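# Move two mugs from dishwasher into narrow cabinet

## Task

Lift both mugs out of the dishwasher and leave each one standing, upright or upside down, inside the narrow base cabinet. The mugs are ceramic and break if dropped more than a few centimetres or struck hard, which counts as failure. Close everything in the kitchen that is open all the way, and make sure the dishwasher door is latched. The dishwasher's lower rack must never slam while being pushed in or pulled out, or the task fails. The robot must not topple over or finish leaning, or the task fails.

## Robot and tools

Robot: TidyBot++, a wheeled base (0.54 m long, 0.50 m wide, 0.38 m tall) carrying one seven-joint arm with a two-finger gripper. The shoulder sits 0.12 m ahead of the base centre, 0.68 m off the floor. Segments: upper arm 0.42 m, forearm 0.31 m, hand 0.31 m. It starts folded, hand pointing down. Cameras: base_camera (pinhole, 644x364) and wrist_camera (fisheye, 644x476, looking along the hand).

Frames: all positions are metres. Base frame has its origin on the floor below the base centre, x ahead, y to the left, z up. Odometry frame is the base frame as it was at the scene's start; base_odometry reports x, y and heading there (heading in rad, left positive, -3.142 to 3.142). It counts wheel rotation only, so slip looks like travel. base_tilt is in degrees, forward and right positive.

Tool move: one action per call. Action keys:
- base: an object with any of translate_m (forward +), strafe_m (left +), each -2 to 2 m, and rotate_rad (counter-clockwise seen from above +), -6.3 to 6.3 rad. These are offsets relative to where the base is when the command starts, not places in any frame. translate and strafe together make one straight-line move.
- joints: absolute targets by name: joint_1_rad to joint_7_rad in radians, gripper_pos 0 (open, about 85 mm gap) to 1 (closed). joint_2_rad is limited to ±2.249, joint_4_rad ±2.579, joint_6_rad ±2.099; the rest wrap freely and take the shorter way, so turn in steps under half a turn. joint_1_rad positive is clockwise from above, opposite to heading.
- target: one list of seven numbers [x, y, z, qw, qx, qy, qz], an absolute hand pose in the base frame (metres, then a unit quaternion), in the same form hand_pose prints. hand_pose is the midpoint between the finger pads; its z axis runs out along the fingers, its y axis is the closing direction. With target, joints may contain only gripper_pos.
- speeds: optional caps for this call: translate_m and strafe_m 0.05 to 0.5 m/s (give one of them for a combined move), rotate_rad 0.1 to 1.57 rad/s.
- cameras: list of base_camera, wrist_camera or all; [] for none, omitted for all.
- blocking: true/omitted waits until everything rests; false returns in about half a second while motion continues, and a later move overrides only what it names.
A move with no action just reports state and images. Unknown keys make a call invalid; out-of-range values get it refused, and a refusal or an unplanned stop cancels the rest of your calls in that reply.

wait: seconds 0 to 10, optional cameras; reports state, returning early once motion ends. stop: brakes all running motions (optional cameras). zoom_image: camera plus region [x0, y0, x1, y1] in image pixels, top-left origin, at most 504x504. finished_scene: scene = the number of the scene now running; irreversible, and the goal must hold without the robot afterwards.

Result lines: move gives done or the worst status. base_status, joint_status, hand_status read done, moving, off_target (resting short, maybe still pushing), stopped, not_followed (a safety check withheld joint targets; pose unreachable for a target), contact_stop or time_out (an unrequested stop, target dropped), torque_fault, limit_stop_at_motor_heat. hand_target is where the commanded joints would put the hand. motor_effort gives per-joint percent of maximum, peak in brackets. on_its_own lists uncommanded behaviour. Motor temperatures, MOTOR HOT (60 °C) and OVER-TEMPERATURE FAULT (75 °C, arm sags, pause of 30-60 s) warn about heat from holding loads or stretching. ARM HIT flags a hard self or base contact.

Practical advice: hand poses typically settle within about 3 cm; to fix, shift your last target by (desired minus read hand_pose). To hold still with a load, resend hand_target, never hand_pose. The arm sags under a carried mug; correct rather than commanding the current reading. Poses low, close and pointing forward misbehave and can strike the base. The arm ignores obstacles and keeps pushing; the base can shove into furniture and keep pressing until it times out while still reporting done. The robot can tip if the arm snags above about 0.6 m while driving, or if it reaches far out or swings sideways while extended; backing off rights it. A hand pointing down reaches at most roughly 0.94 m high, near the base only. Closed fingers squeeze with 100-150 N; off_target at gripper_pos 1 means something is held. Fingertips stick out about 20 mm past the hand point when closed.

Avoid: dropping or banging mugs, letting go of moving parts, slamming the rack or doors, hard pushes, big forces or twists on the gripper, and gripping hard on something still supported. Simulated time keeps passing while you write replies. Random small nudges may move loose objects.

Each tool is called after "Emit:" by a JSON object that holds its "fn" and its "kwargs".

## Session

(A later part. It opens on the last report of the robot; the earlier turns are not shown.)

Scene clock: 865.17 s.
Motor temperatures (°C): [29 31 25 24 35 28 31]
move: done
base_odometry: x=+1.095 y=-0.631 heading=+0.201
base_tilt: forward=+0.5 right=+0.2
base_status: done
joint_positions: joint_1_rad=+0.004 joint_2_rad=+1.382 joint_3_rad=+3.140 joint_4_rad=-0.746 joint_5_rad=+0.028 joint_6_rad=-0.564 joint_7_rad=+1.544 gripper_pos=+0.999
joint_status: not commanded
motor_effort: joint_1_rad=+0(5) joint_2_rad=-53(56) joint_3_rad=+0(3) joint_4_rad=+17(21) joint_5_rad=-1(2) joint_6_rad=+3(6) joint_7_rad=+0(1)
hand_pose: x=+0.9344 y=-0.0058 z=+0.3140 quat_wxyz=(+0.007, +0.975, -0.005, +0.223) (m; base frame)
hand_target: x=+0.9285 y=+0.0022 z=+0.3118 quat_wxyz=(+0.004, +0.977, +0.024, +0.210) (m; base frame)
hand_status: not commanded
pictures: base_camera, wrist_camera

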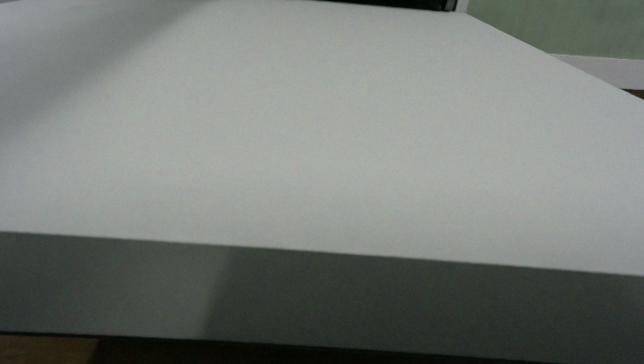

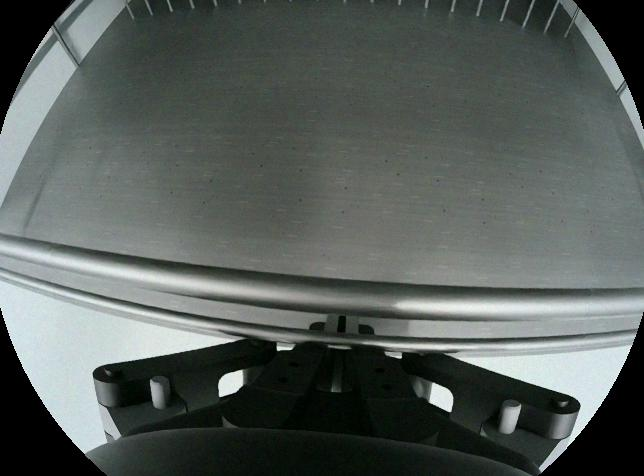

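Emit:
{"fn": "move", "kwargs": {"base": {"translate_m": 0.03}, "speeds": {"translate_m": 0.05}}}

Scene clock: 870.80 s.
Motor temperatures (°C): [29 31 25 24 35 28 31]
move: done
base_odometry: x=+1.125 y=-0.625 heading=+0.201
base_tilt: forward=+0.5 right=+0.1
base_status: done
joint_positions: joint_1_rad=+0.003 joint_2_rad=+1.382 joint_3_rad=+3.140 joint_4_rad=-0.745 joint_5_rad=+0.028 joint_6_rad=-0.568 joint_7_rad=+1.544 gripper_pos=+0.999
joint_status: not commanded
motor_effort: joint_1_rad=-2(5) joint_2_rad=-52(54) joint_3_rad=+0(3) joint_4_rad=+17(21) joint_5_rad=+0(2) joint_6_rad=+4(7) joint_7_rad=+0(0)
hand_pose: x=+0.9339 y=-0.0053 z=+0.3142 quat_wxyz=(+0.007, +0.975, -0.005, +0.222) (m; base frame)
hand_target: x=+0.9285 y=+0.0022 z=+0.3118 quat_wxyz=(+0.004, +0.977, +0.024, +0.210) (m; base frame)
hand_status: not commanded
pictures: base_camera, wrist_camera

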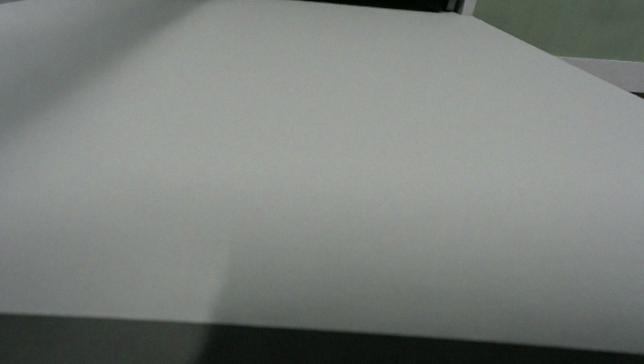

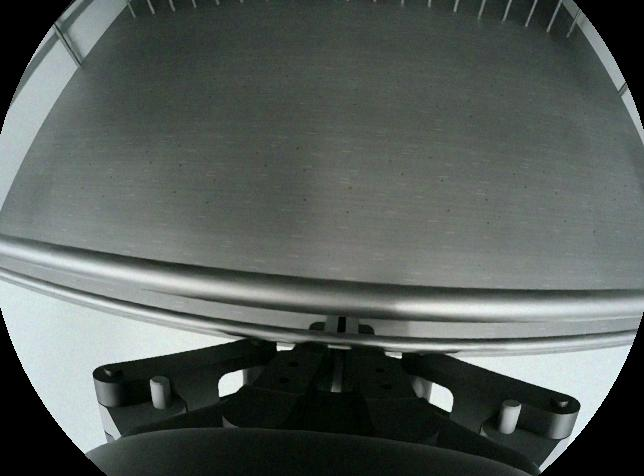

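Emit:
{"fn": "move", "kwargs": {"base": {"translate_m": -0.11}, "speeds": {"translate_m": 0.15}, "cameras": ["wrist_camera"]}}

Emit:
{"fn": "move", "kwargs": {"joints": {"joint_2_rad": 1.54, "joint_4_rad": -0.53, "joint_6_rad": -0.316}, "cameras": ["wrist_camera"]}}

Scene clock: 885.17 s.
Motor temperatures (°C): [29 31 25 24 35 28 31]
move: done
base_odometry: x=+1.017 y=-0.647 heading=+0.201
base_tilt: forward=+0.5 right=+0.2
base_status: done
joint_positions: joint_1_rad=+0.004 joint_2_rad=+1.382 joint_3_rad=+3.140 joint_4_rad=-0.744 joint_5_rad=+0.028 joint_6_rad=-0.568 joint_7_rad=+1.544 gripper_pos=+0.999
joint_status: not commanded
motor_effort: joint_1_rad=-1(4) joint_2_rad=-52(53) joint_3_rad=+0(2) joint_4_rad=+17(18) joint_5_rad=-1(1) joint_6_rad=+3(4) joint_7_rad=+0(1)
hand_pose: x=+0.9341 y=-0.0056 z=+0.3143 quat_wxyz=(+0.007, +0.975, -0.005, +0.222) (m; base frame)
hand_target: x=+0.9285 y=+0.0022 z=+0.3118 quat_wxyz=(+0.004, +0.977, +0.024, +0.210) (m; base frame)
hand_status: not commanded
pictures: wrist_camera

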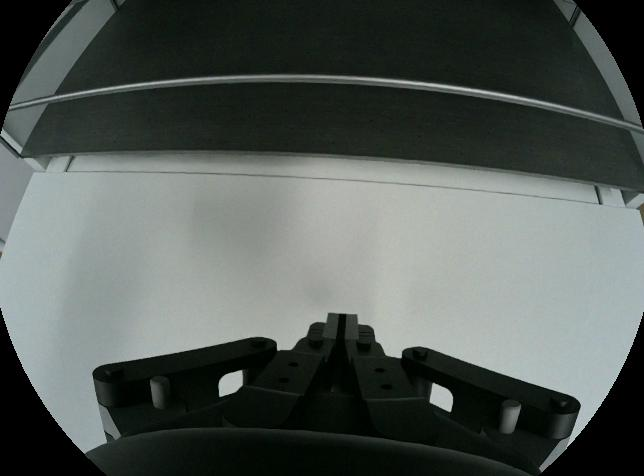

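Scene clock: 886.73 s.
Motor temperatures (°C): [29 32 25 24 35 28 31]
move: done
base_odometry: x=+1.017 y=-0.647 heading=+0.201
base_tilt: forward=+0.5 right=+0.1
base_status: not commanded
joint_positions: joint_1_rad=+0.004 joint_2_rad=+1.529 joint_3_rad=+3.140 joint_4_rad=-0.551 joint_5_rad=+0.028 joint_6_rad=-0.370 joint_7_rad=+1.544 gripper_pos=+0.999
joint_status: all done
motor_effort: joint_1_rad=-1(1) joint_2_rad=-54(56) joint_3_rad=-1(1) joint_4_rad=+19(20) joint_5_rad=-1(1) joint_6_rad=+5(6) joint_7_rad=+0(0)
hand_pose: x=+1.0124 y=-0.0045 z=+0.3063 quat_wxyz=(+0.004, +0.941, -0.004, +0.339) (m; base frame)
hand_target: x=+1.0290 y=+0.0020 z=+0.3177 quat_wxyz=(+0.008, +0.929, +0.023, +0.369) (m; base frame)
hand_status: not commanded
pictures: wrist_camera

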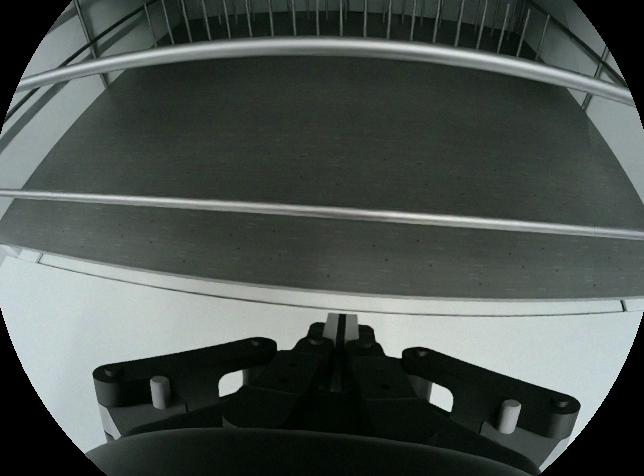

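Emit:
{"fn": "move", "kwargs": {"base": {"translate_m": 0.06}, "speeds": {"translate_m": 0.05}}}

Scene clock: 900.03 s.
Motor temperatures (°C): [29 32 25 24 35 28 31]
move: done
base_odometry: x=+1.075 y=-0.635 heading=+0.201
base_tilt: forward=+0.4 right=+0.1
base_status: done
joint_positions: joint_1_rad=+0.004 joint_2_rad=+1.520 joint_3_rad=+3.140 joint_4_rad=-0.562 joint_5_rad=+0.028 joint_6_rad=-0.381 joint_7_rad=+1.544 gripper_pos=+0.999
joint_status: not commanded
motor_effort: joint_1_rad=-1(5) joint_2_rad=-50(56) joint_3_rad=+0(3) joint_4_rad=+23(27) joint_5_rad=-1(1) joint_6_rad=+12(17) joint_7_rad=-1(1)
hand_pose: x=+1.0088 y=-0.0048 z=+0.3072 quat_wxyz=(+0.005, +0.943, -0.004, +0.333) (m; base frame)
hand_target: x=+1.0290 y=+0.0020 z=+0.3177 quat_wxyz=(+0.008, +0.929, +0.023, +0.369) (m; base frame)
hand_status: not commanded
pictures: base_camera, wrist_camera

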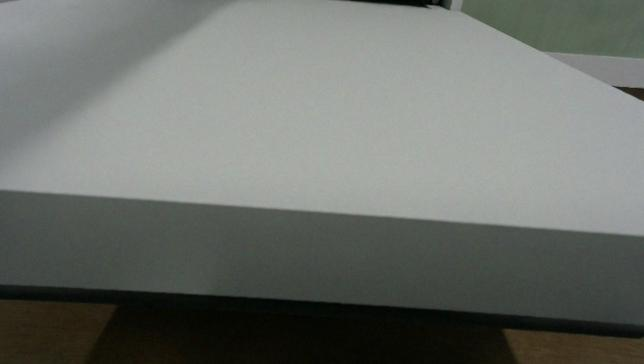

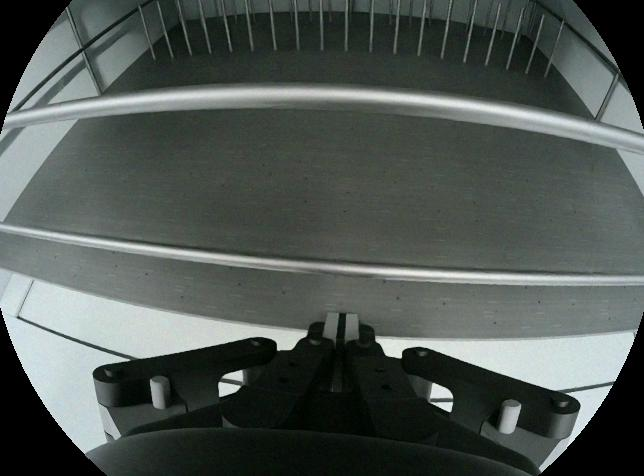

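Emit:
{"fn": "zoom_image", "kwargs": {"camera": "wrist_camera", "region": [150, 50, 550, 400]}}

Scaled by 1.260.

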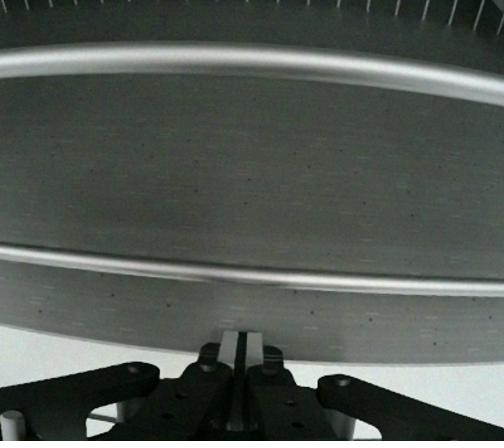

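Emit:
{"fn": "move", "kwargs": {"base": {"translate_m": 0.04}, "speeds": {"translate_m": 0.05}}}

Scene clock: 919.90 s.
Motor temperatures (°C): [29 32 25 24 35 28 31]
move: time_out
base_odometry: x=+1.112 y=-0.627 heading=+0.201
base_tilt: forward=+0.4 right=+0.2
base_status: translate_m time_out (by the wheels' count: +0.037 of +0.040)
joint_positions: joint_1_rad=+0.004 joint_2_rad=+1.462 joint_3_rad=+3.140 joint_4_rad=-0.630 joint_5_rad=+0.028 joint_6_rad=-0.489 joint_7_rad=+1.544 gripper_pos=+0.999
joint_status: not commanded
motor_effort: joint_1_rad=-2(5) joint_2_rad=-39(52) joint_3_rad=+0(2) joint_4_rad=+35(39) joint_5_rad=-1(2) joint_6_rad=+33(39) joint_7_rad=+0(1)
hand_pose: x=+0.9754 y=-0.0057 z=+0.3076 quat_wxyz=(+0.006, +0.961, -0.005, +0.277) (m; base frame)
hand_target: x=+1.0290 y=+0.0020 z=+0.3177 quat_wxyz=(+0.008, +0.929, +0.023, +0.369) (m; base frame)
hand_status: not commanded
pictures: base_camera, wrist_camera

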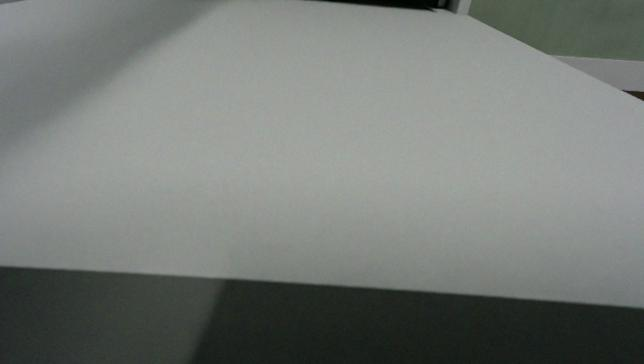

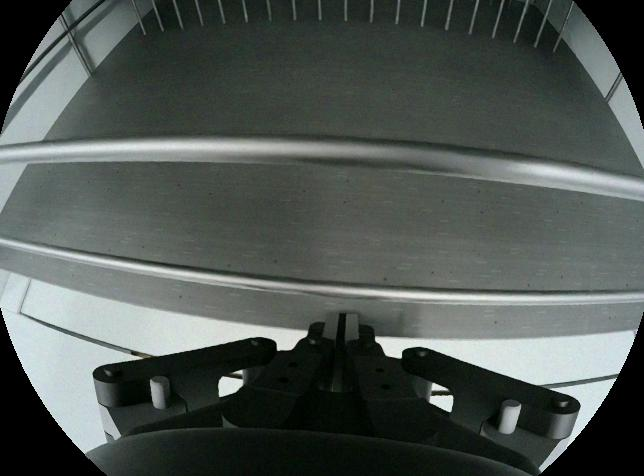

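Emit:
{"fn": "move", "kwargs": {"base": {"translate_m": -0.2}, "speeds": {"translate_m": 0.15}}}

Scene clock: 931.87 s.
Motor temperatures (°C): [29 32 25 25 35 29 31]
move: done
base_odometry: x=+0.916 y=-0.667 heading=+0.201
base_tilt: forward=+0.5 right=+0.1
base_status: done
joint_positions: joint_1_rad=+0.004 joint_2_rad=+1.540 joint_3_rad=+3.140 joint_4_rad=-0.540 joint_5_rad=+0.028 joint_6_rad=-0.314 joint_7_rad=+1.544 gripper_pos=+0.999
joint_status: not commanded
motor_effort: joint_1_rad=+0(3) joint_2_rad=-55(57) joint_3_rad=-1(1) joint_4_rad=+19(34) joint_5_rad=+0(1) joint_6_rad=+5(33) joint_7_rad=+0(1)
hand_pose: x=+1.0257 y=-0.0046 z=+0.3131 quat_wxyz=(+0.004, +0.931, -0.004, +0.365) (m; base frame)
hand_target: x=+1.0290 y=+0.0020 z=+0.3177 quat_wxyz=(+0.008, +0.929, +0.023, +0.369) (m; base frame)
hand_status: not commanded
pictures: base_camera, wrist_camera

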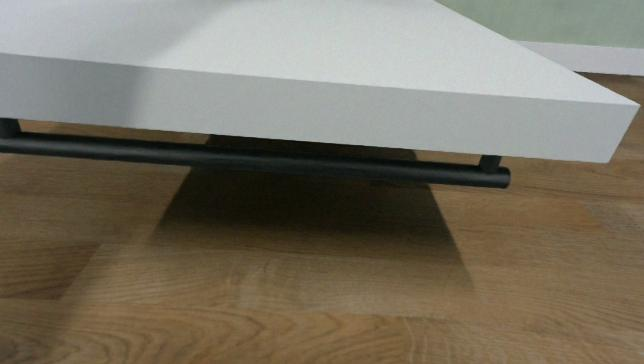

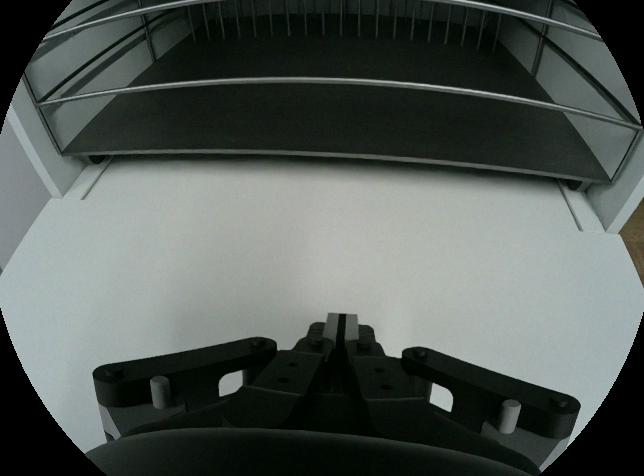

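Emit:
{"fn": "move", "kwargs": {"base": {"translate_m": -0.45}, "speeds": {"translate_m": 0.25}, "joints": {"joint_2_rad": 0.27, "joint_4_rad": -1.79, "joint_6_rad": -0.4}}}

Scene clock: 944.37 s.
Motor temperatures (°C): [29 32 24 25 35 29 31]
move: done
base_odometry: x=+0.474 y=-0.757 heading=+0.201
base_tilt: forward=+0.4 right=+0.2
base_status: done
joint_positions: joint_1_rad=+0.004 joint_2_rad=+0.283 joint_3_rad=+3.140 joint_4_rad=-1.778 joint_5_rad=+0.028 joint_6_rad=-0.342 joint_7_rad=+1.544 gripper_pos=+0.999
joint_status: all done
motor_effort: joint_1_rad=+0(2) joint_2_rad=-29(58) joint_3_rad=+0(1) joint_4_rad=+19(21) joint_5_rad=-1(1) joint_6_rad=+5(7) joint_7_rad=+0(1)
hand_pose: x=+0.7231 y=-0.0033 z=+0.7072 quat_wxyz=(+0.005, +0.933, -0.003, +0.360) (m; base frame)
hand_target: x=+0.7048 y=+0.0023 z=+0.6979 quat_wxyz=(+0.008, +0.942, +0.024, +0.334) (m; base frame)
hand_status: not commanded
pictures: base_camera, wrist_camera

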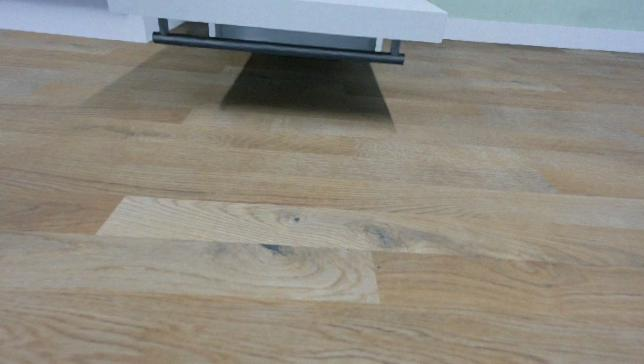

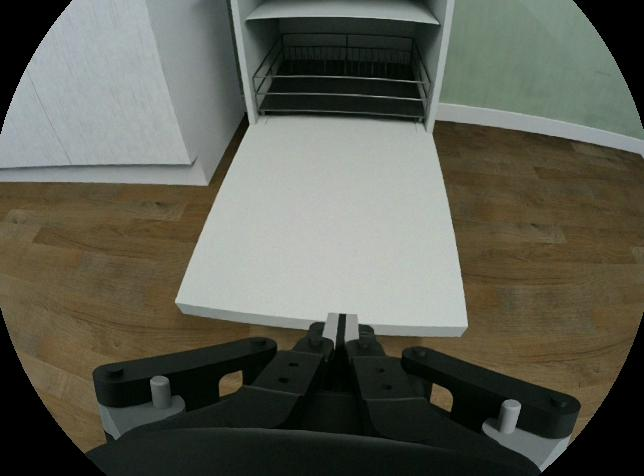

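Emit:
{"fn": "zoom_image", "kwargs": {"camera": "wrist_camera", "region": [220, 0, 470, 150]}}

Scaled by 2.016.

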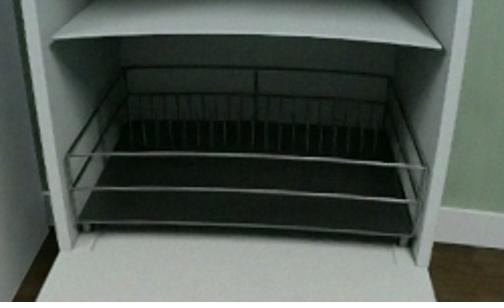

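Emit:
{"fn": "move", "kwargs": {"base": {"translate_m": -0.25, "strafe_m": 0.055}, "speeds": {"translate_m": 0.3}, "cameras": []}}

Emit:
{"fn": "move", "kwargs": {"joints": {"joint_2_rad": 2.14, "joint_4_rad": -0.94, "joint_6_rad": 1.33}}}

Scene clock: 959.27 s.
Motor temperatures (°C): [29 32 24 24 35 29 31]
move: done
base_odometry: x=+0.218 y=-0.753 heading=+0.201
base_tilt: forward=+0.5 right=+0.1
base_status: done
joint_positions: joint_1_rad=+0.004 joint_2_rad=+0.283 joint_3_rad=+3.140 joint_4_rad=-1.780 joint_5_rad=+0.028 joint_6_rad=-0.343 joint_7_rad=+1.544 gripper_pos=+0.999
joint_status: not commanded
motor_effort: joint_1_rad=+0(2) joint_2_rad=-28(31) joint_3_rad=+0(1) joint_4_rad=+18(20) joint_5_rad=-1(1) joint_6_rad=+5(6) joint_7_rad=-1(1)
hand_pose: x=+0.7224 y=-0.0033 z=+0.7068 quat_wxyz=(+0.005, +0.933, -0.003, +0.360) (m; base frame)
hand_target: x=+0.7048 y=+0.0023 z=+0.6979 quat_wxyz=(+0.008, +0.942, +0.024, +0.334) (m; base frame)
hand_status: not commanded
pictures: none
No camera images: "cameras" was empty.

Scene clock: 962.67 s.
Motor temperatures (°C): [29 32 24 24 35 29 31]
move: done
base_odometry: x=+0.218 y=-0.753 heading=+0.201
base_tilt: forward=+0.5 right=+0.2
base_status: not commanded
joint_positions: joint_1_rad=+0.004 joint_2_rad=+2.128 joint_3_rad=+3.140 joint_4_rad=-0.959 joint_5_rad=+0.028 joint_6_rad=+1.277 joint_7_rad=+1.544 gripper_pos=+0.999
joint_status: all done
motor_effort: joint_1_rad=-1(2) joint_2_rad=-37(50) joint_3_rad=+0(1) joint_4_rad=+6(19) joint_5_rad=-1(1) joint_6_rad=+8(9) joint_7_rad=-1(1)
hand_pose: x=+0.7954 y=+0.0069 z=+0.0716 quat_wxyz=(-0.015, +0.786, -0.002, +0.617) (m; base frame)
hand_target: x=+0.7991 y=+0.0016 z=+0.0858 quat_wxyz=(+0.016, +0.767, +0.018, +0.641) (m; base frame)
hand_status: not commanded
pictures: base_camera, wrist_camera

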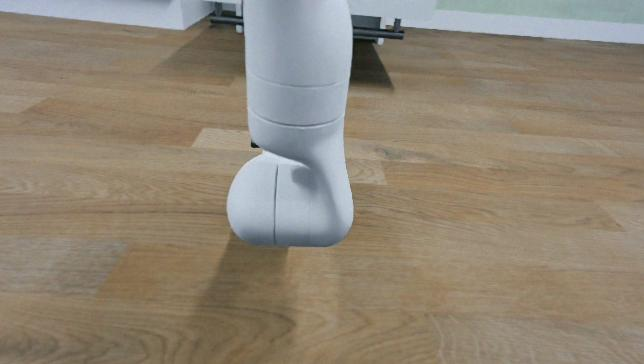

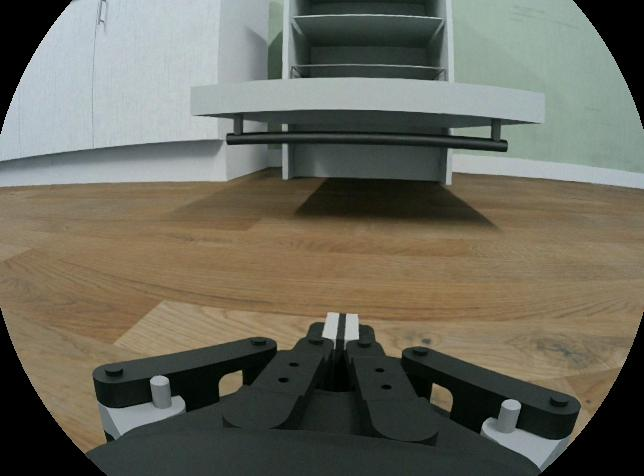

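Emit:
{"fn": "move", "kwargs": {"base": {"translate_m": 0.38}, "speeds": {"translate_m": 0.15}}}

Scene clock: 971.53 s.
Motor temperatures (°C): [29 32 24 24 35 29 31]
move: done
base_odometry: x=+0.591 y=-0.677 heading=+0.202
base_tilt: forward=+0.5 right=+0.1
base_status: done
joint_positions: joint_1_rad=+0.004 joint_2_rad=+2.134 joint_3_rad=+3.140 joint_4_rad=-0.953 joint_5_rad=+0.028 joint_6_rad=+1.281 joint_7_rad=+1.544 gripper_pos=+0.999
joint_status: not commanded
motor_effort: joint_1_rad=+0(2) joint_2_rad=-37(39) joint_3_rad=-1(1) joint_4_rad=+7(8) joint_5_rad=+0(1) joint_6_rad=+8(8) joint_7_rad=+0(1)
hand_pose: x=+0.7944 y=+0.0069 z=+0.0705 quat_wxyz=(-0.015, +0.785, -0.002, +0.619) (m; base frame)
hand_target: x=+0.7991 y=+0.0016 z=+0.0858 quat_wxyz=(+0.016, +0.767, +0.018, +0.641) (m; base frame)
hand_status: not commanded
pictures: base_camera, wrist_camera

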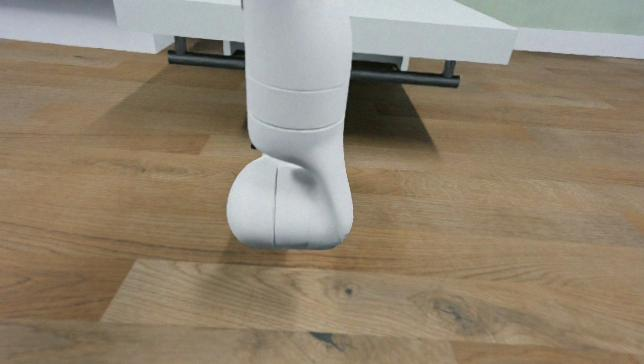

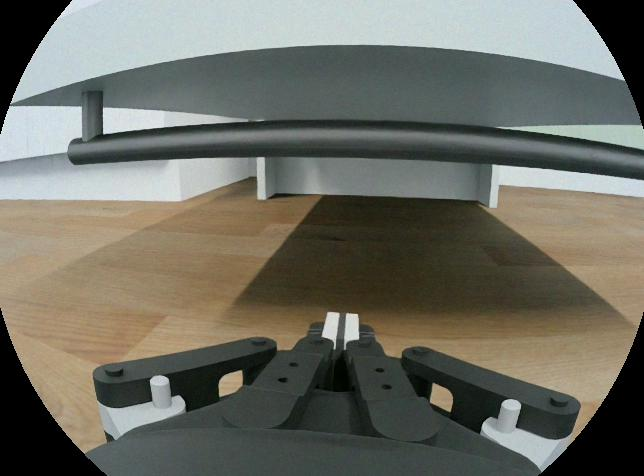

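Emit:
{"fn": "move", "kwargs": {"base": {"translate_m": 0.12}, "speeds": {"translate_m": 0.1}}}

Scene clock: 978.83 s.
Motor temperatures (°C): [29 32 24 24 35 29 31]
move: done
base_odometry: x=+0.709 y=-0.652 heading=+0.202
base_tilt: forward=+0.5 right=+0.1
base_status: done
joint_positions: joint_1_rad=+0.004 joint_2_rad=+2.137 joint_3_rad=+3.140 joint_4_rad=-0.951 joint_5_rad=+0.028 joint_6_rad=+1.281 joint_7_rad=+1.544 gripper_pos=+0.999
joint_status: not commanded
motor_effort: joint_1_rad=-1(2) joint_2_rad=-37(39) joint_3_rad=-1(1) joint_4_rad=+6(8) joint_5_rad=-1(1) joint_6_rad=+8(8) joint_7_rad=+0(1)
hand_pose: x=+0.7935 y=+0.0069 z=+0.0694 quat_wxyz=(-0.015, +0.785, -0.002, +0.619) (m; base frame)
hand_target: x=+0.7991 y=+0.0016 z=+0.0858 quat_wxyz=(+0.016, +0.767, +0.018, +0.641) (m; base frame)
hand_status: not commanded
pictures: base_camera, wrist_camera

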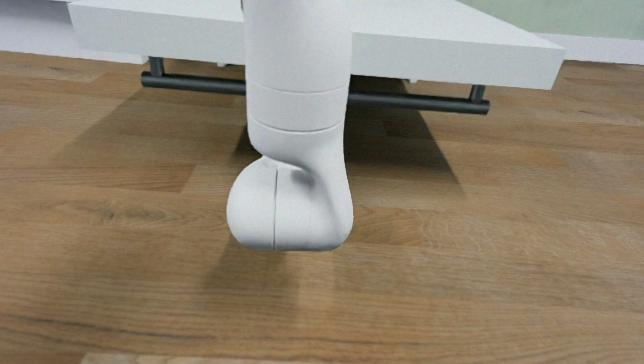

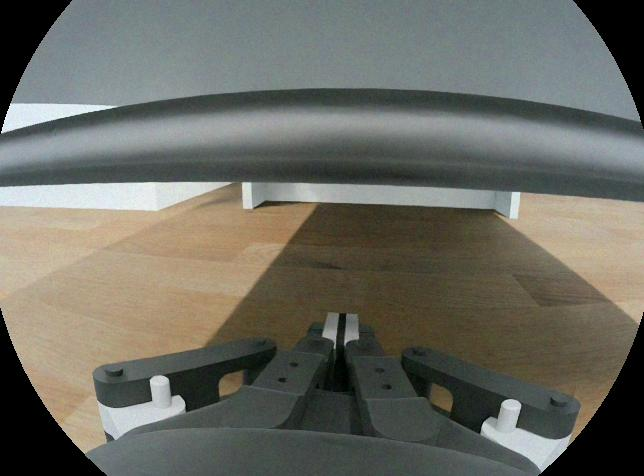

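Emit:
{"fn": "zoom_image", "kwargs": {"camera": "wrist_camera", "region": [240, 60, 440, 360]}}

Scaled by 1.680.

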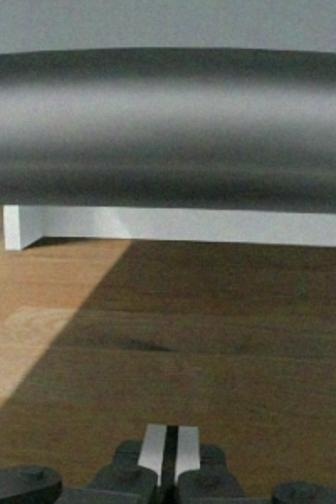

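Emit:
{"fn": "move", "kwargs": {"base": {"translate_m": -0.045}, "speeds": {"translate_m": 0.1}}}

Scene clock: 985.93 s.
Motor temperatures (°C): [29 31 24 24 35 29 31]
move: done
base_odometry: x=+0.664 y=-0.662 heading=+0.202
base_tilt: forward=+0.5 right=+0.1
base_status: done
joint_positions: joint_1_rad=+0.004 joint_2_rad=+2.138 joint_3_rad=+3.140 joint_4_rad=-0.950 joint_5_rad=+0.028 joint_6_rad=+1.282 joint_7_rad=+1.544 gripper_pos=+0.999
joint_status: not commanded
motor_effort: joint_1_rad=-1(2) joint_2_rad=-37(39) joint_3_rad=-1(1) joint_4_rad=+7(8) joint_5_rad=+0(1) joint_6_rad=+8(8) joint_7_rad=+0(1)
hand_pose: x=+0.7933 y=+0.0069 z=+0.0691 quat_wxyz=(-0.015, +0.785, -0.002, +0.619) (m; base frame)
hand_target: x=+0.7991 y=+0.0016 z=+0.0858 quat_wxyz=(+0.016, +0.767, +0.018, +0.641) (m; base frame)
hand_status: not commanded
pictures: base_camera, wrist_camera

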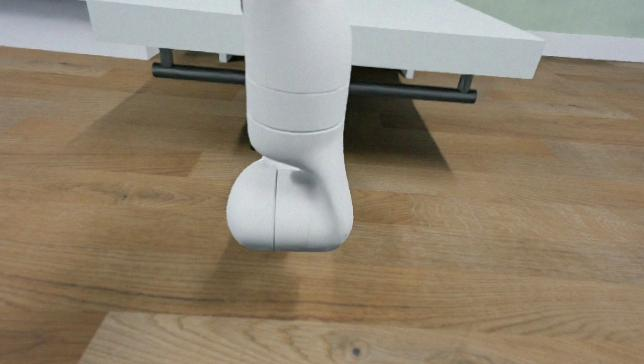

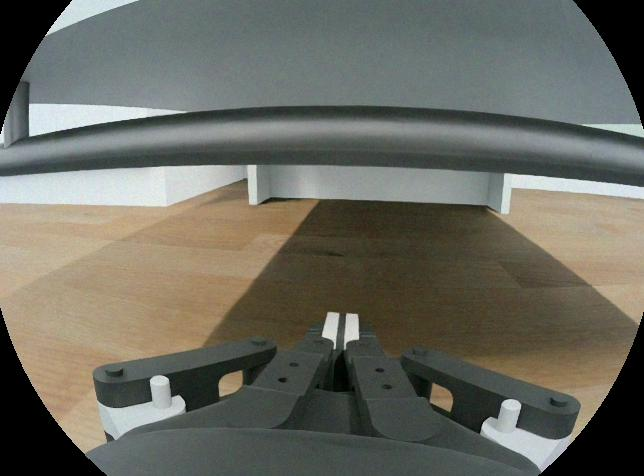

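Emit:
{"fn": "move", "kwargs": {"joints": {"joint_2_rad": 2.185, "joint_4_rad": -0.853, "joint_6_rad": 1.515}}}

Scene clock: 988.27 s.
Motor temperatures (°C): [29 31 24 24 35 29 31]
move: done
base_odometry: x=+0.664 y=-0.662 heading=+0.202
base_tilt: forward=+0.5 right=+0.1
base_status: not commanded
joint_positions: joint_1_rad=+0.004 joint_2_rad=+2.167 joint_3_rad=+3.140 joint_4_rad=-0.870 joint_5_rad=+0.028 joint_6_rad=+1.461 joint_7_rad=+1.544 gripper_pos=+0.999
joint_status: all done
motor_effort: joint_1_rad=+0(1) joint_2_rad=-38(40) joint_3_rad=-1(1) joint_4_rad=+8(9) joint_5_rad=+0(1) joint_6_rad=+8(9) joint_7_rad=+0(1)
hand_pose: x=+0.8110 y=+0.0070 z=+0.1310 quat_wxyz=(-0.017, +0.709, -0.001, +0.705) (m; base frame)
hand_target: x=+0.8063 y=+0.0014 z=+0.1415 quat_wxyz=(+0.018, +0.690, +0.016, +0.724) (m; base frame)
hand_status: not commanded
pictures: base_camera, wrist_camera

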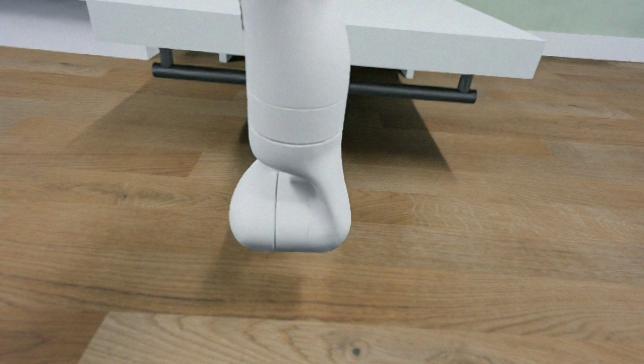

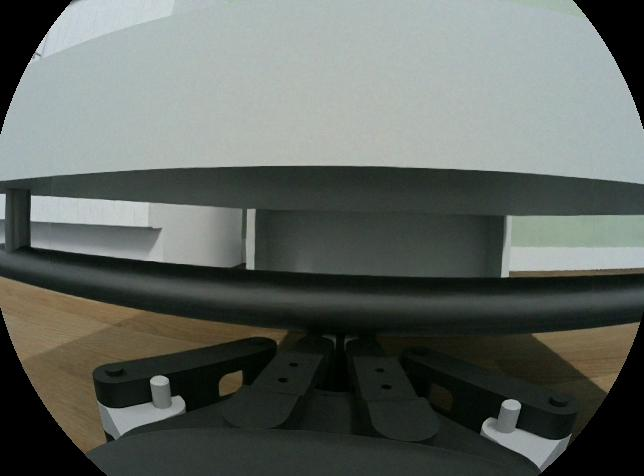

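Emit:
{"fn": "move", "kwargs": {"base": {"translate_m": 0.015}, "speeds": {"translate_m": 0.05}, "cameras": ["wrist_camera"]}}

Emit:
{"fn": "move", "kwargs": {"joints": {"joint_2_rad": 2.08, "joint_4_rad": -0.935, "joint_6_rad": 1.63}}}

Scene clock: 991.23 s.
Motor temperatures (°C): [29 31 24 24 35 29 31]
move: done
base_odometry: x=+0.679 y=-0.659 heading=+0.202
base_tilt: forward=+0.5 right=+0.1
base_status: done
joint_positions: joint_1_rad=+0.004 joint_2_rad=+2.173 joint_3_rad=+3.140 joint_4_rad=-0.870 joint_5_rad=+0.028 joint_6_rad=+1.465 joint_7_rad=+1.544 gripper_pos=+0.999
joint_status: not commanded
motor_effort: joint_1_rad=+0(3) joint_2_rad=-38(40) joint_3_rad=+0(1) joint_4_rad=+8(9) joint_5_rad=-1(1) joint_6_rad=+9(10) joint_7_rad=+0(1)
hand_pose: x=+0.8079 y=+0.0070 z=+0.1285 quat_wxyz=(-0.017, +0.709, -0.001, +0.705) (m; base frame)
hand_target: x=+0.8063 y=+0.0014 z=+0.1415 quat_wxyz=(+0.018, +0.690, +0.016, +0.724) (m; base frame)
hand_status: not commanded
pictures: wrist_camera

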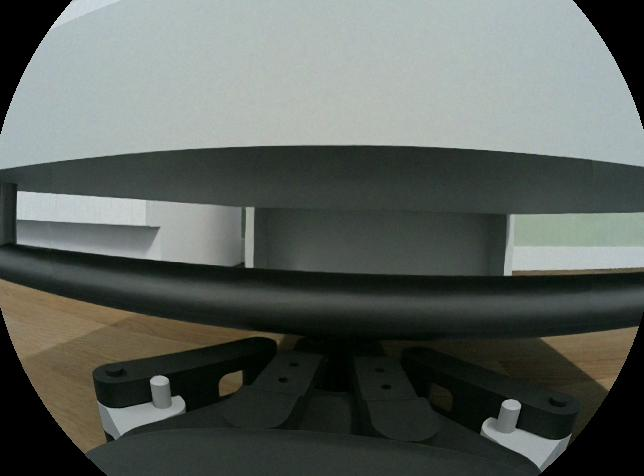

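Scene clock: 992.53 s.
Motor temperatures (°C): [29 31 24 24 35 29 31]
move: off_target
base_odometry: x=+0.679 y=-0.659 heading=+0.202
base_tilt: forward=+0.5 right=+0.1
base_status: not commanded
joint_positions: joint_1_rad=+0.004 joint_2_rad=+2.154 joint_3_rad=+3.140 joint_4_rad=-0.942 joint_5_rad=+0.028 joint_6_rad=+1.525 joint_7_rad=+1.544 gripper_pos=+0.999
joint_status: joint_2_rad off_target (ended at +2.154, target +2.080); joint_6_rad off_target (ended at +1.525, target +1.630); the others done
motor_effort: joint_1_rad=+0(1) joint_2_rad=-46(46) joint_3_rad=-1(1) joint_4_rad=+10(11) joint_5_rad=-1(1) joint_6_rad=+16(17) joint_7_rad=-1(1)
hand_pose: x=+0.7961 y=+0.0071 z=+0.1365 quat_wxyz=(-0.017, +0.707, -0.001, +0.707) (m; base frame)
hand_target: x=+0.8320 y=+0.0014 z=+0.2224 quat_wxyz=(+0.019, +0.638, +0.015, +0.769) (m; base frame)
hand_status: not commanded
pictures: base_camera, wrist_camera

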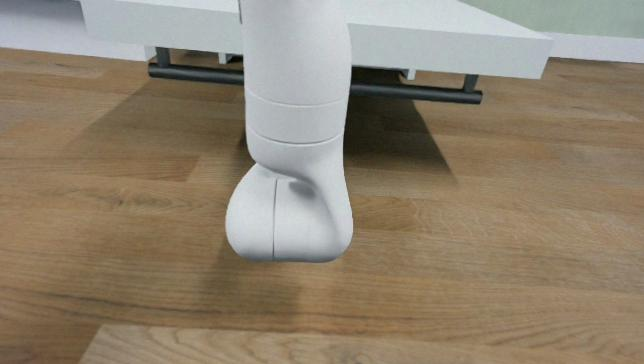

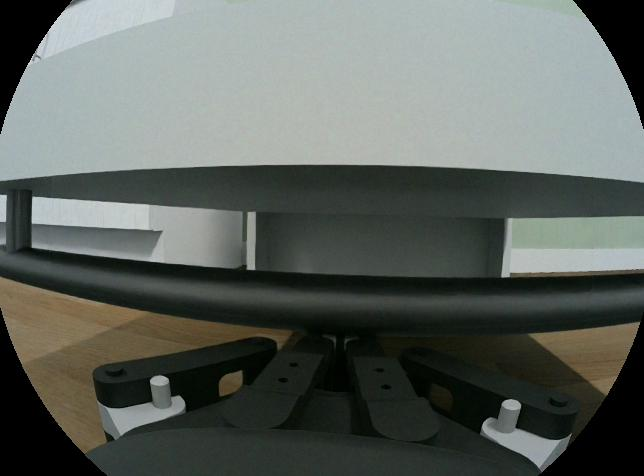

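Emit:
{"fn": "move", "kwargs": {"joints": {"joint_2_rad": 1.97, "joint_4_rad": -1.02, "joint_6_rad": 1.75}}}

Scene clock: 994.80 s.
Motor temperatures (°C): [29 31 24 24 35 29 31]
move: off_target
base_odometry: x=+0.679 y=-0.659 heading=+0.202
base_tilt: forward=+0.5 right=+0.1
base_status: not commanded
joint_positions: joint_1_rad=+0.004 joint_2_rad=+2.082 joint_3_rad=+3.140 joint_4_rad=-1.047 joint_5_rad=+0.028 joint_6_rad=+1.657 joint_7_rad=+1.544 gripper_pos=+0.999
joint_status: joint_2_rad off_target (ended at +2.082, target +1.970); the others done
motor_effort: joint_1_rad=+0(2) joint_2_rad=-53(53) joint_3_rad=-1(1) joint_4_rad=+15(15) joint_5_rad=-1(2) joint_6_rad=+15(18) joint_7_rad=+0(1)
hand_pose: x=+0.7996 y=+0.0071 z=+0.1922 quat_wxyz=(-0.019, +0.671, -0.002, +0.741) (m; base frame)
hand_target: x=+0.8486 y=+0.0015 z=+0.3086 quat_wxyz=(+0.020, +0.581, +0.014, +0.814) (m; base frame)
hand_status: not commanded
pictures: base_camera, wrist_camera

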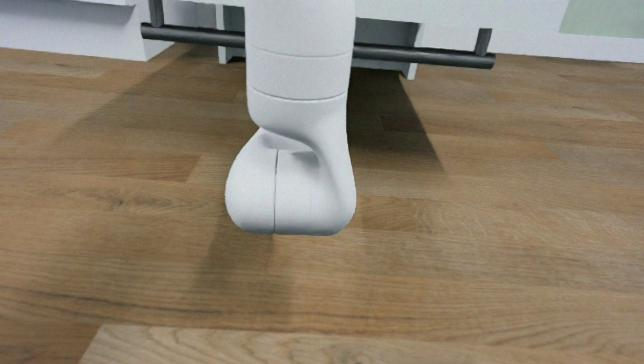

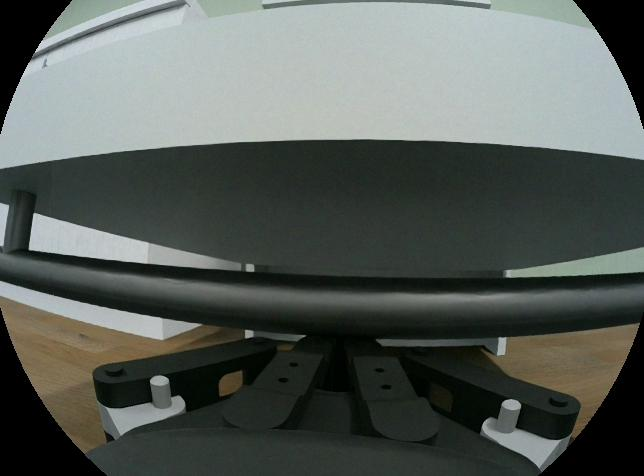

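Emit:
{"fn": "move", "kwargs": {"joints": {"joint_2_rad": 1.89, "joint_4_rad": -1.07, "joint_6_rad": 1.77}}}

Emit:
{"fn": "move", "kwargs": {"joints": {"joint_2_rad": 1.79, "joint_4_rad": -1.2, "joint_6_rad": 1.79}}}

Scene clock: 997.00 s.
Motor temperatures (°C): [29 32 24 24 35 29 31]
move: off_target
base_odometry: x=+0.679 y=-0.659 heading=+0.202
base_tilt: forward=+0.5 right=+0.2
base_status: not commanded
joint_positions: joint_1_rad=+0.004 joint_2_rad=+2.038 joint_3_rad=+3.140 joint_4_rad=-1.116 joint_5_rad=+0.028 joint_6_rad=+1.683 joint_7_rad=+1.544 gripper_pos=+0.999
joint_status: joint_2_rad off_target (ended at +2.038, target +1.890); joint_4_rad off_target (ended at -1.116, target -1.070); the others done
motor_effort: joint_1_rad=+0(1) joint_2_rad=-59(59) joint_3_rad=-1(1) joint_4_rad=+16(18) joint_5_rad=-1(2) joint_6_rad=+14(16) joint_7_rad=+0(1)
hand_pose: x=+0.8005 y=+0.0071 z=+0.2092 quat_wxyz=(-0.019, +0.671, -0.002, +0.741) (m; base frame)
hand_target: x=+0.8643 y=+0.0015 z=+0.3563 quat_wxyz=(+0.020, +0.560, +0.013, +0.828) (m; base frame)
hand_status: not commanded
pictures: base_camera, wrist_camera

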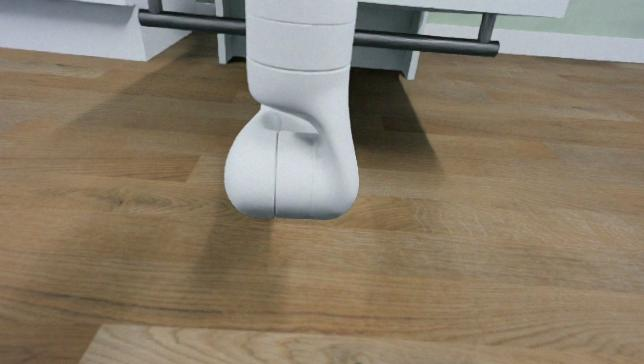

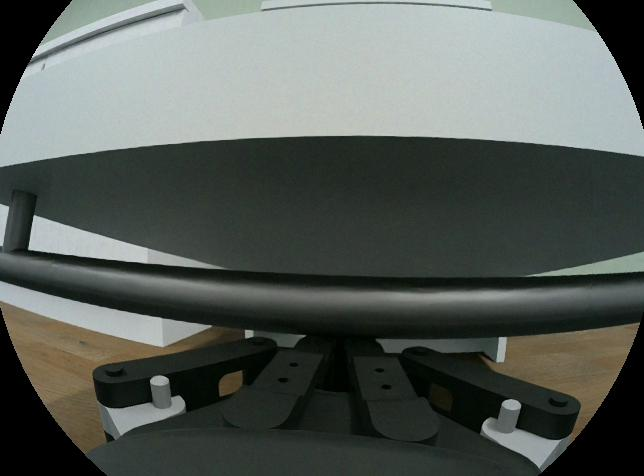

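Scene clock: 998.47 s.
Motor temperatures (°C): [29 32 24 24 35 29 31]
move: off_target
base_odometry: x=+0.679 y=-0.659 heading=+0.202
base_tilt: forward=+0.4 right=+0.2
base_status: not commanded
joint_positions: joint_1_rad=+0.004 joint_2_rad=+1.888 joint_3_rad=+3.140 joint_4_rad=-1.244 joint_5_rad=+0.028 joint_6_rad=+1.721 joint_7_rad=+1.544 gripper_pos=+0.999
joint_status: joint_2_rad off_target (ended at +1.888, target +1.790); joint_4_rad off_target (ended at -1.244, target -1.200); the others done
motor_effort: joint_1_rad=-1(2) joint_2_rad=-54(62) joint_3_rad=-1(2) joint_4_rad=+13(17) joint_5_rad=-1(2) joint_6_rad=+12(16) joint_7_rad=+0(1)
hand_pose: x=+0.8290 y=+0.0070 z=+0.2858 quat_wxyz=(-0.019, +0.648, -0.002, +0.761) (m; base frame)
hand_target: x=+0.8673 y=+0.0015 z=+0.3924 quat_wxyz=(+0.020, +0.564, +0.013, +0.825) (m; base frame)
hand_status: not commanded
pictures: base_camera, wrist_camera

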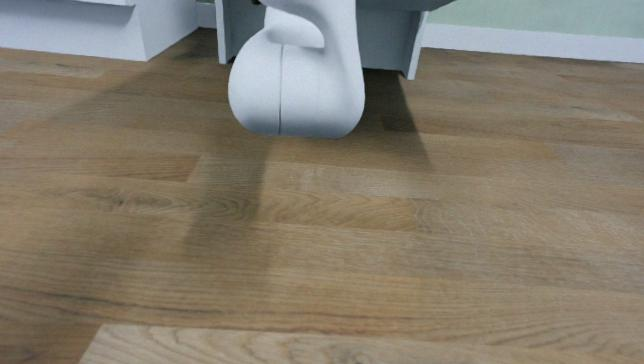

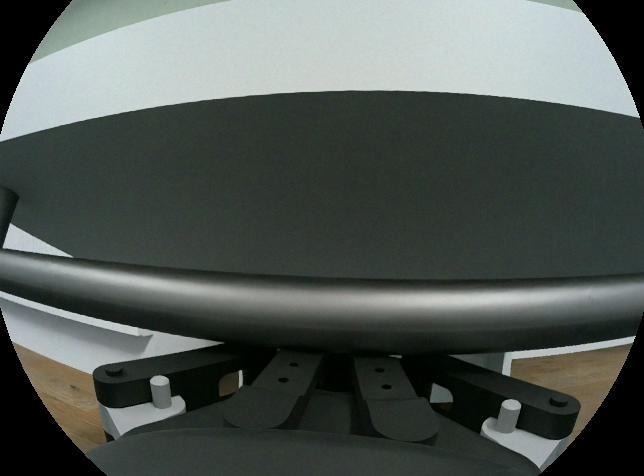

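Emit:
{"fn": "move", "kwargs": {"joints": {"joint_2_rad": 1.7, "joint_4_rad": -1.33, "joint_6_rad": 1.8}}}

Emit:
{"fn": "move", "kwargs": {"joints": {"joint_2_rad": 1.57, "joint_4_rad": -1.415, "joint_6_rad": 1.765}}}

Scene clock: 1000.60 s.
Motor temperatures (°C): [29 32 24 24 35 29 31]
move: off_target
base_odometry: x=+0.679 y=-0.659 heading=+0.202
base_tilt: forward=+0.5 right=+0.1
base_status: not commanded
joint_positions: joint_1_rad=+0.004 joint_2_rad=+1.798 joint_3_rad=+3.140 joint_4_rad=-1.350 joint_5_rad=+0.028 joint_6_rad=+1.738 joint_7_rad=+1.544 gripper_pos=+0.999
joint_status: joint_2_rad off_target (ended at +1.798, target +1.700); the others done
motor_effort: joint_1_rad=-1(1) joint_2_rad=-53(56) joint_3_rad=-1(1) joint_4_rad=+11(13) joint_5_rad=+0(1) joint_6_rad=+12(17) joint_7_rad=+0(1)
hand_pose: x=+0.8342 y=+0.0070 z=+0.3224 quat_wxyz=(-0.019, +0.648, -0.002, +0.761) (m; base frame)
hand_target: x=+0.8647 y=+0.0016 z=+0.4193 quat_wxyz=(+0.020, +0.577, +0.013, +0.817) (m; base frame)
hand_status: not commanded
pictures: base_camera, wrist_camera

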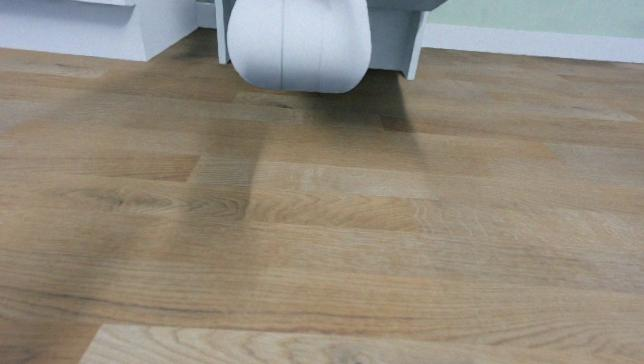

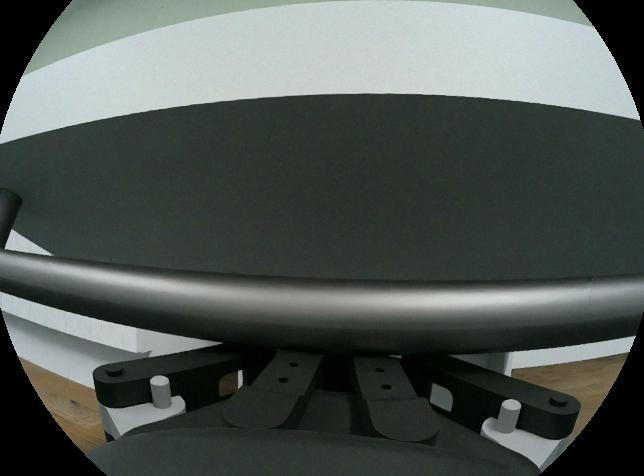

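Scene clock: 1001.80 s.
Motor temperatures (°C): [29 32 24 24 35 29 31]
move: off_target
base_odometry: x=+0.679 y=-0.659 heading=+0.202
base_tilt: forward=+0.4 right=+0.1
base_status: not commanded
joint_positions: joint_1_rad=+0.004 joint_2_rad=+1.652 joint_3_rad=+3.140 joint_4_rad=-1.440 joint_5_rad=+0.028 joint_6_rad=+1.738 joint_7_rad=+1.544 gripper_pos=+0.999
joint_status: joint_2_rad off_target (ended at +1.653, target +1.570); the others done
motor_effort: joint_1_rad=-1(2) joint_2_rad=-53(58) joint_3_rad=-1(1) joint_4_rad=+12(14) joint_5_rad=+0(1) joint_6_rad=+11(17) joint_7_rad=+0(1)
hand_pose: x=+0.8577 y=+0.0069 z=+0.4001 quat_wxyz=(-0.019, +0.627, -0.001, +0.779) (m; base frame)
hand_target: x=+0.8811 y=+0.0017 z=+0.4786 quat_wxyz=(+0.020, +0.573, +0.013, +0.819) (m; base frame)
hand_status: not commanded
pictures: base_camera, wrist_camera

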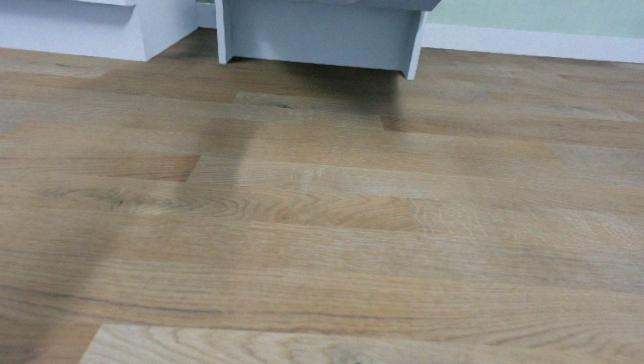

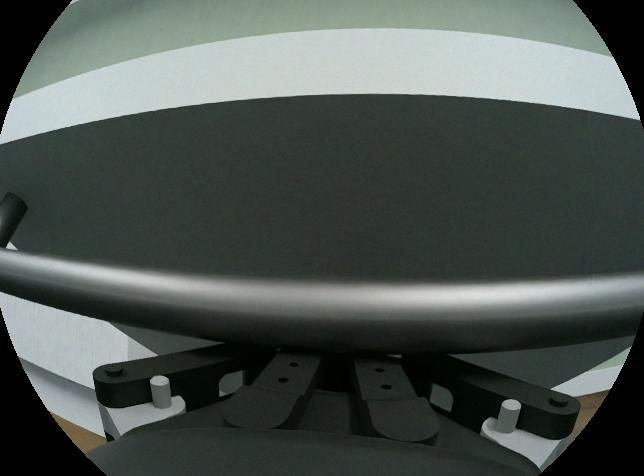

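Emit:
{"fn": "move", "kwargs": {"joints": {"joint_2_rad": 1.44, "joint_4_rad": -1.495, "joint_6_rad": 1.73}, "cameras": ["wrist_camera"]}}

Emit:
{"fn": "move", "kwargs": {"joints": {"joint_2_rad": 1.34, "joint_4_rad": -1.52, "joint_6_rad": 1.63}, "cameras": ["wrist_camera"]}}

Scene clock: 1004.03 s.
Motor temperatures (°C): [29 32 24 24 35 29 31]
move: off_target
base_odometry: x=+0.679 y=-0.659 heading=+0.202
base_tilt: forward=+0.5 right=+0.1
base_status: not commanded
joint_positions: joint_1_rad=+0.005 joint_2_rad=+1.528 joint_3_rad=+3.140 joint_4_rad=-1.501 joint_5_rad=+0.027 joint_6_rad=+1.696 joint_7_rad=+1.551 gripper_pos=+0.999
joint_status: joint_2_rad off_target (ended at +1.528, target +1.440); the others done
motor_effort: joint_1_rad=-3(4) joint_2_rad=-56(60) joint_3_rad=-2(3) joint_4_rad=+9(13) joint_5_rad=+1(2) joint_6_rad=+20(23) joint_7_rad=-2(2)
hand_pose: x=+0.8772 y=+0.0067 z=+0.4611 quat_wxyz=(-0.016, +0.618, +0.002, +0.786) (m; base frame)
hand_target: x=+0.8914 y=+0.0017 z=+0.5404 quat_wxyz=(+0.020, +0.567, +0.013, +0.824) (m; base frame)
hand_status: not commanded
pictures: wrist_camera

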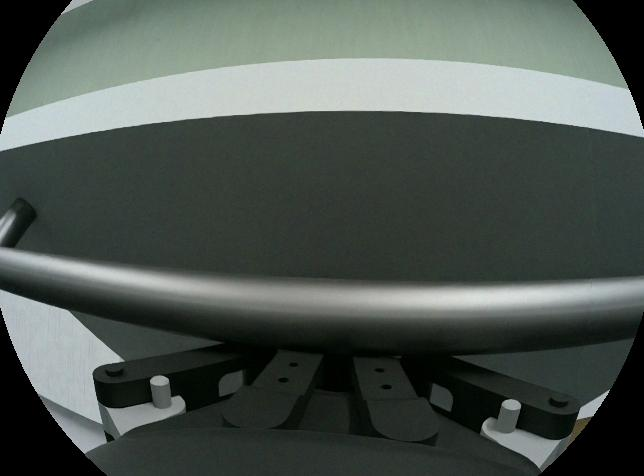

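Scene clock: 1005.07 s.
Motor temperatures (°C): [29 32 24 24 35 29 31]
move: off_target
base_odometry: x=+0.679 y=-0.659 heading=+0.202
base_tilt: forward=+0.5 right=+0.2
base_status: not commanded
joint_positions: joint_1_rad=+0.005 joint_2_rad=+1.445 joint_3_rad=+3.140 joint_4_rad=-1.541 joint_5_rad=+0.027 joint_6_rad=+1.620 joint_7_rad=+1.554 gripper_pos=+0.999
joint_status: joint_2_rad off_target (ended at +1.445, target +1.340); the others done
motor_effort: joint_1_rad=-5(5) joint_2_rad=-58(61) joint_3_rad=-3(3) joint_4_rad=+11(15) joint_5_rad=+2(2) joint_6_rad=+18(20) joint_7_rad=-1(2)
hand_pose: x=+0.8899 y=+0.0065 z=+0.4875 quat_wxyz=(-0.014, +0.631, +0.003, +0.776) (m; base frame)
hand_target: x=+0.9093 y=+0.0018 z=+0.5801 quat_wxyz=(+0.019, +0.577, +0.014, +0.817) (m; base frame)
hand_status: not commanded
pictures: wrist_camera

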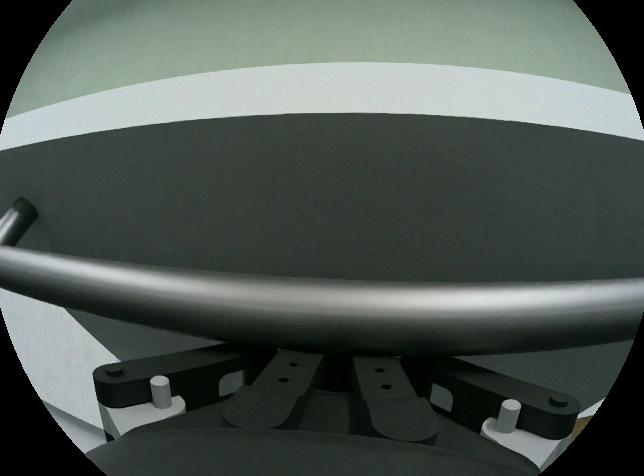

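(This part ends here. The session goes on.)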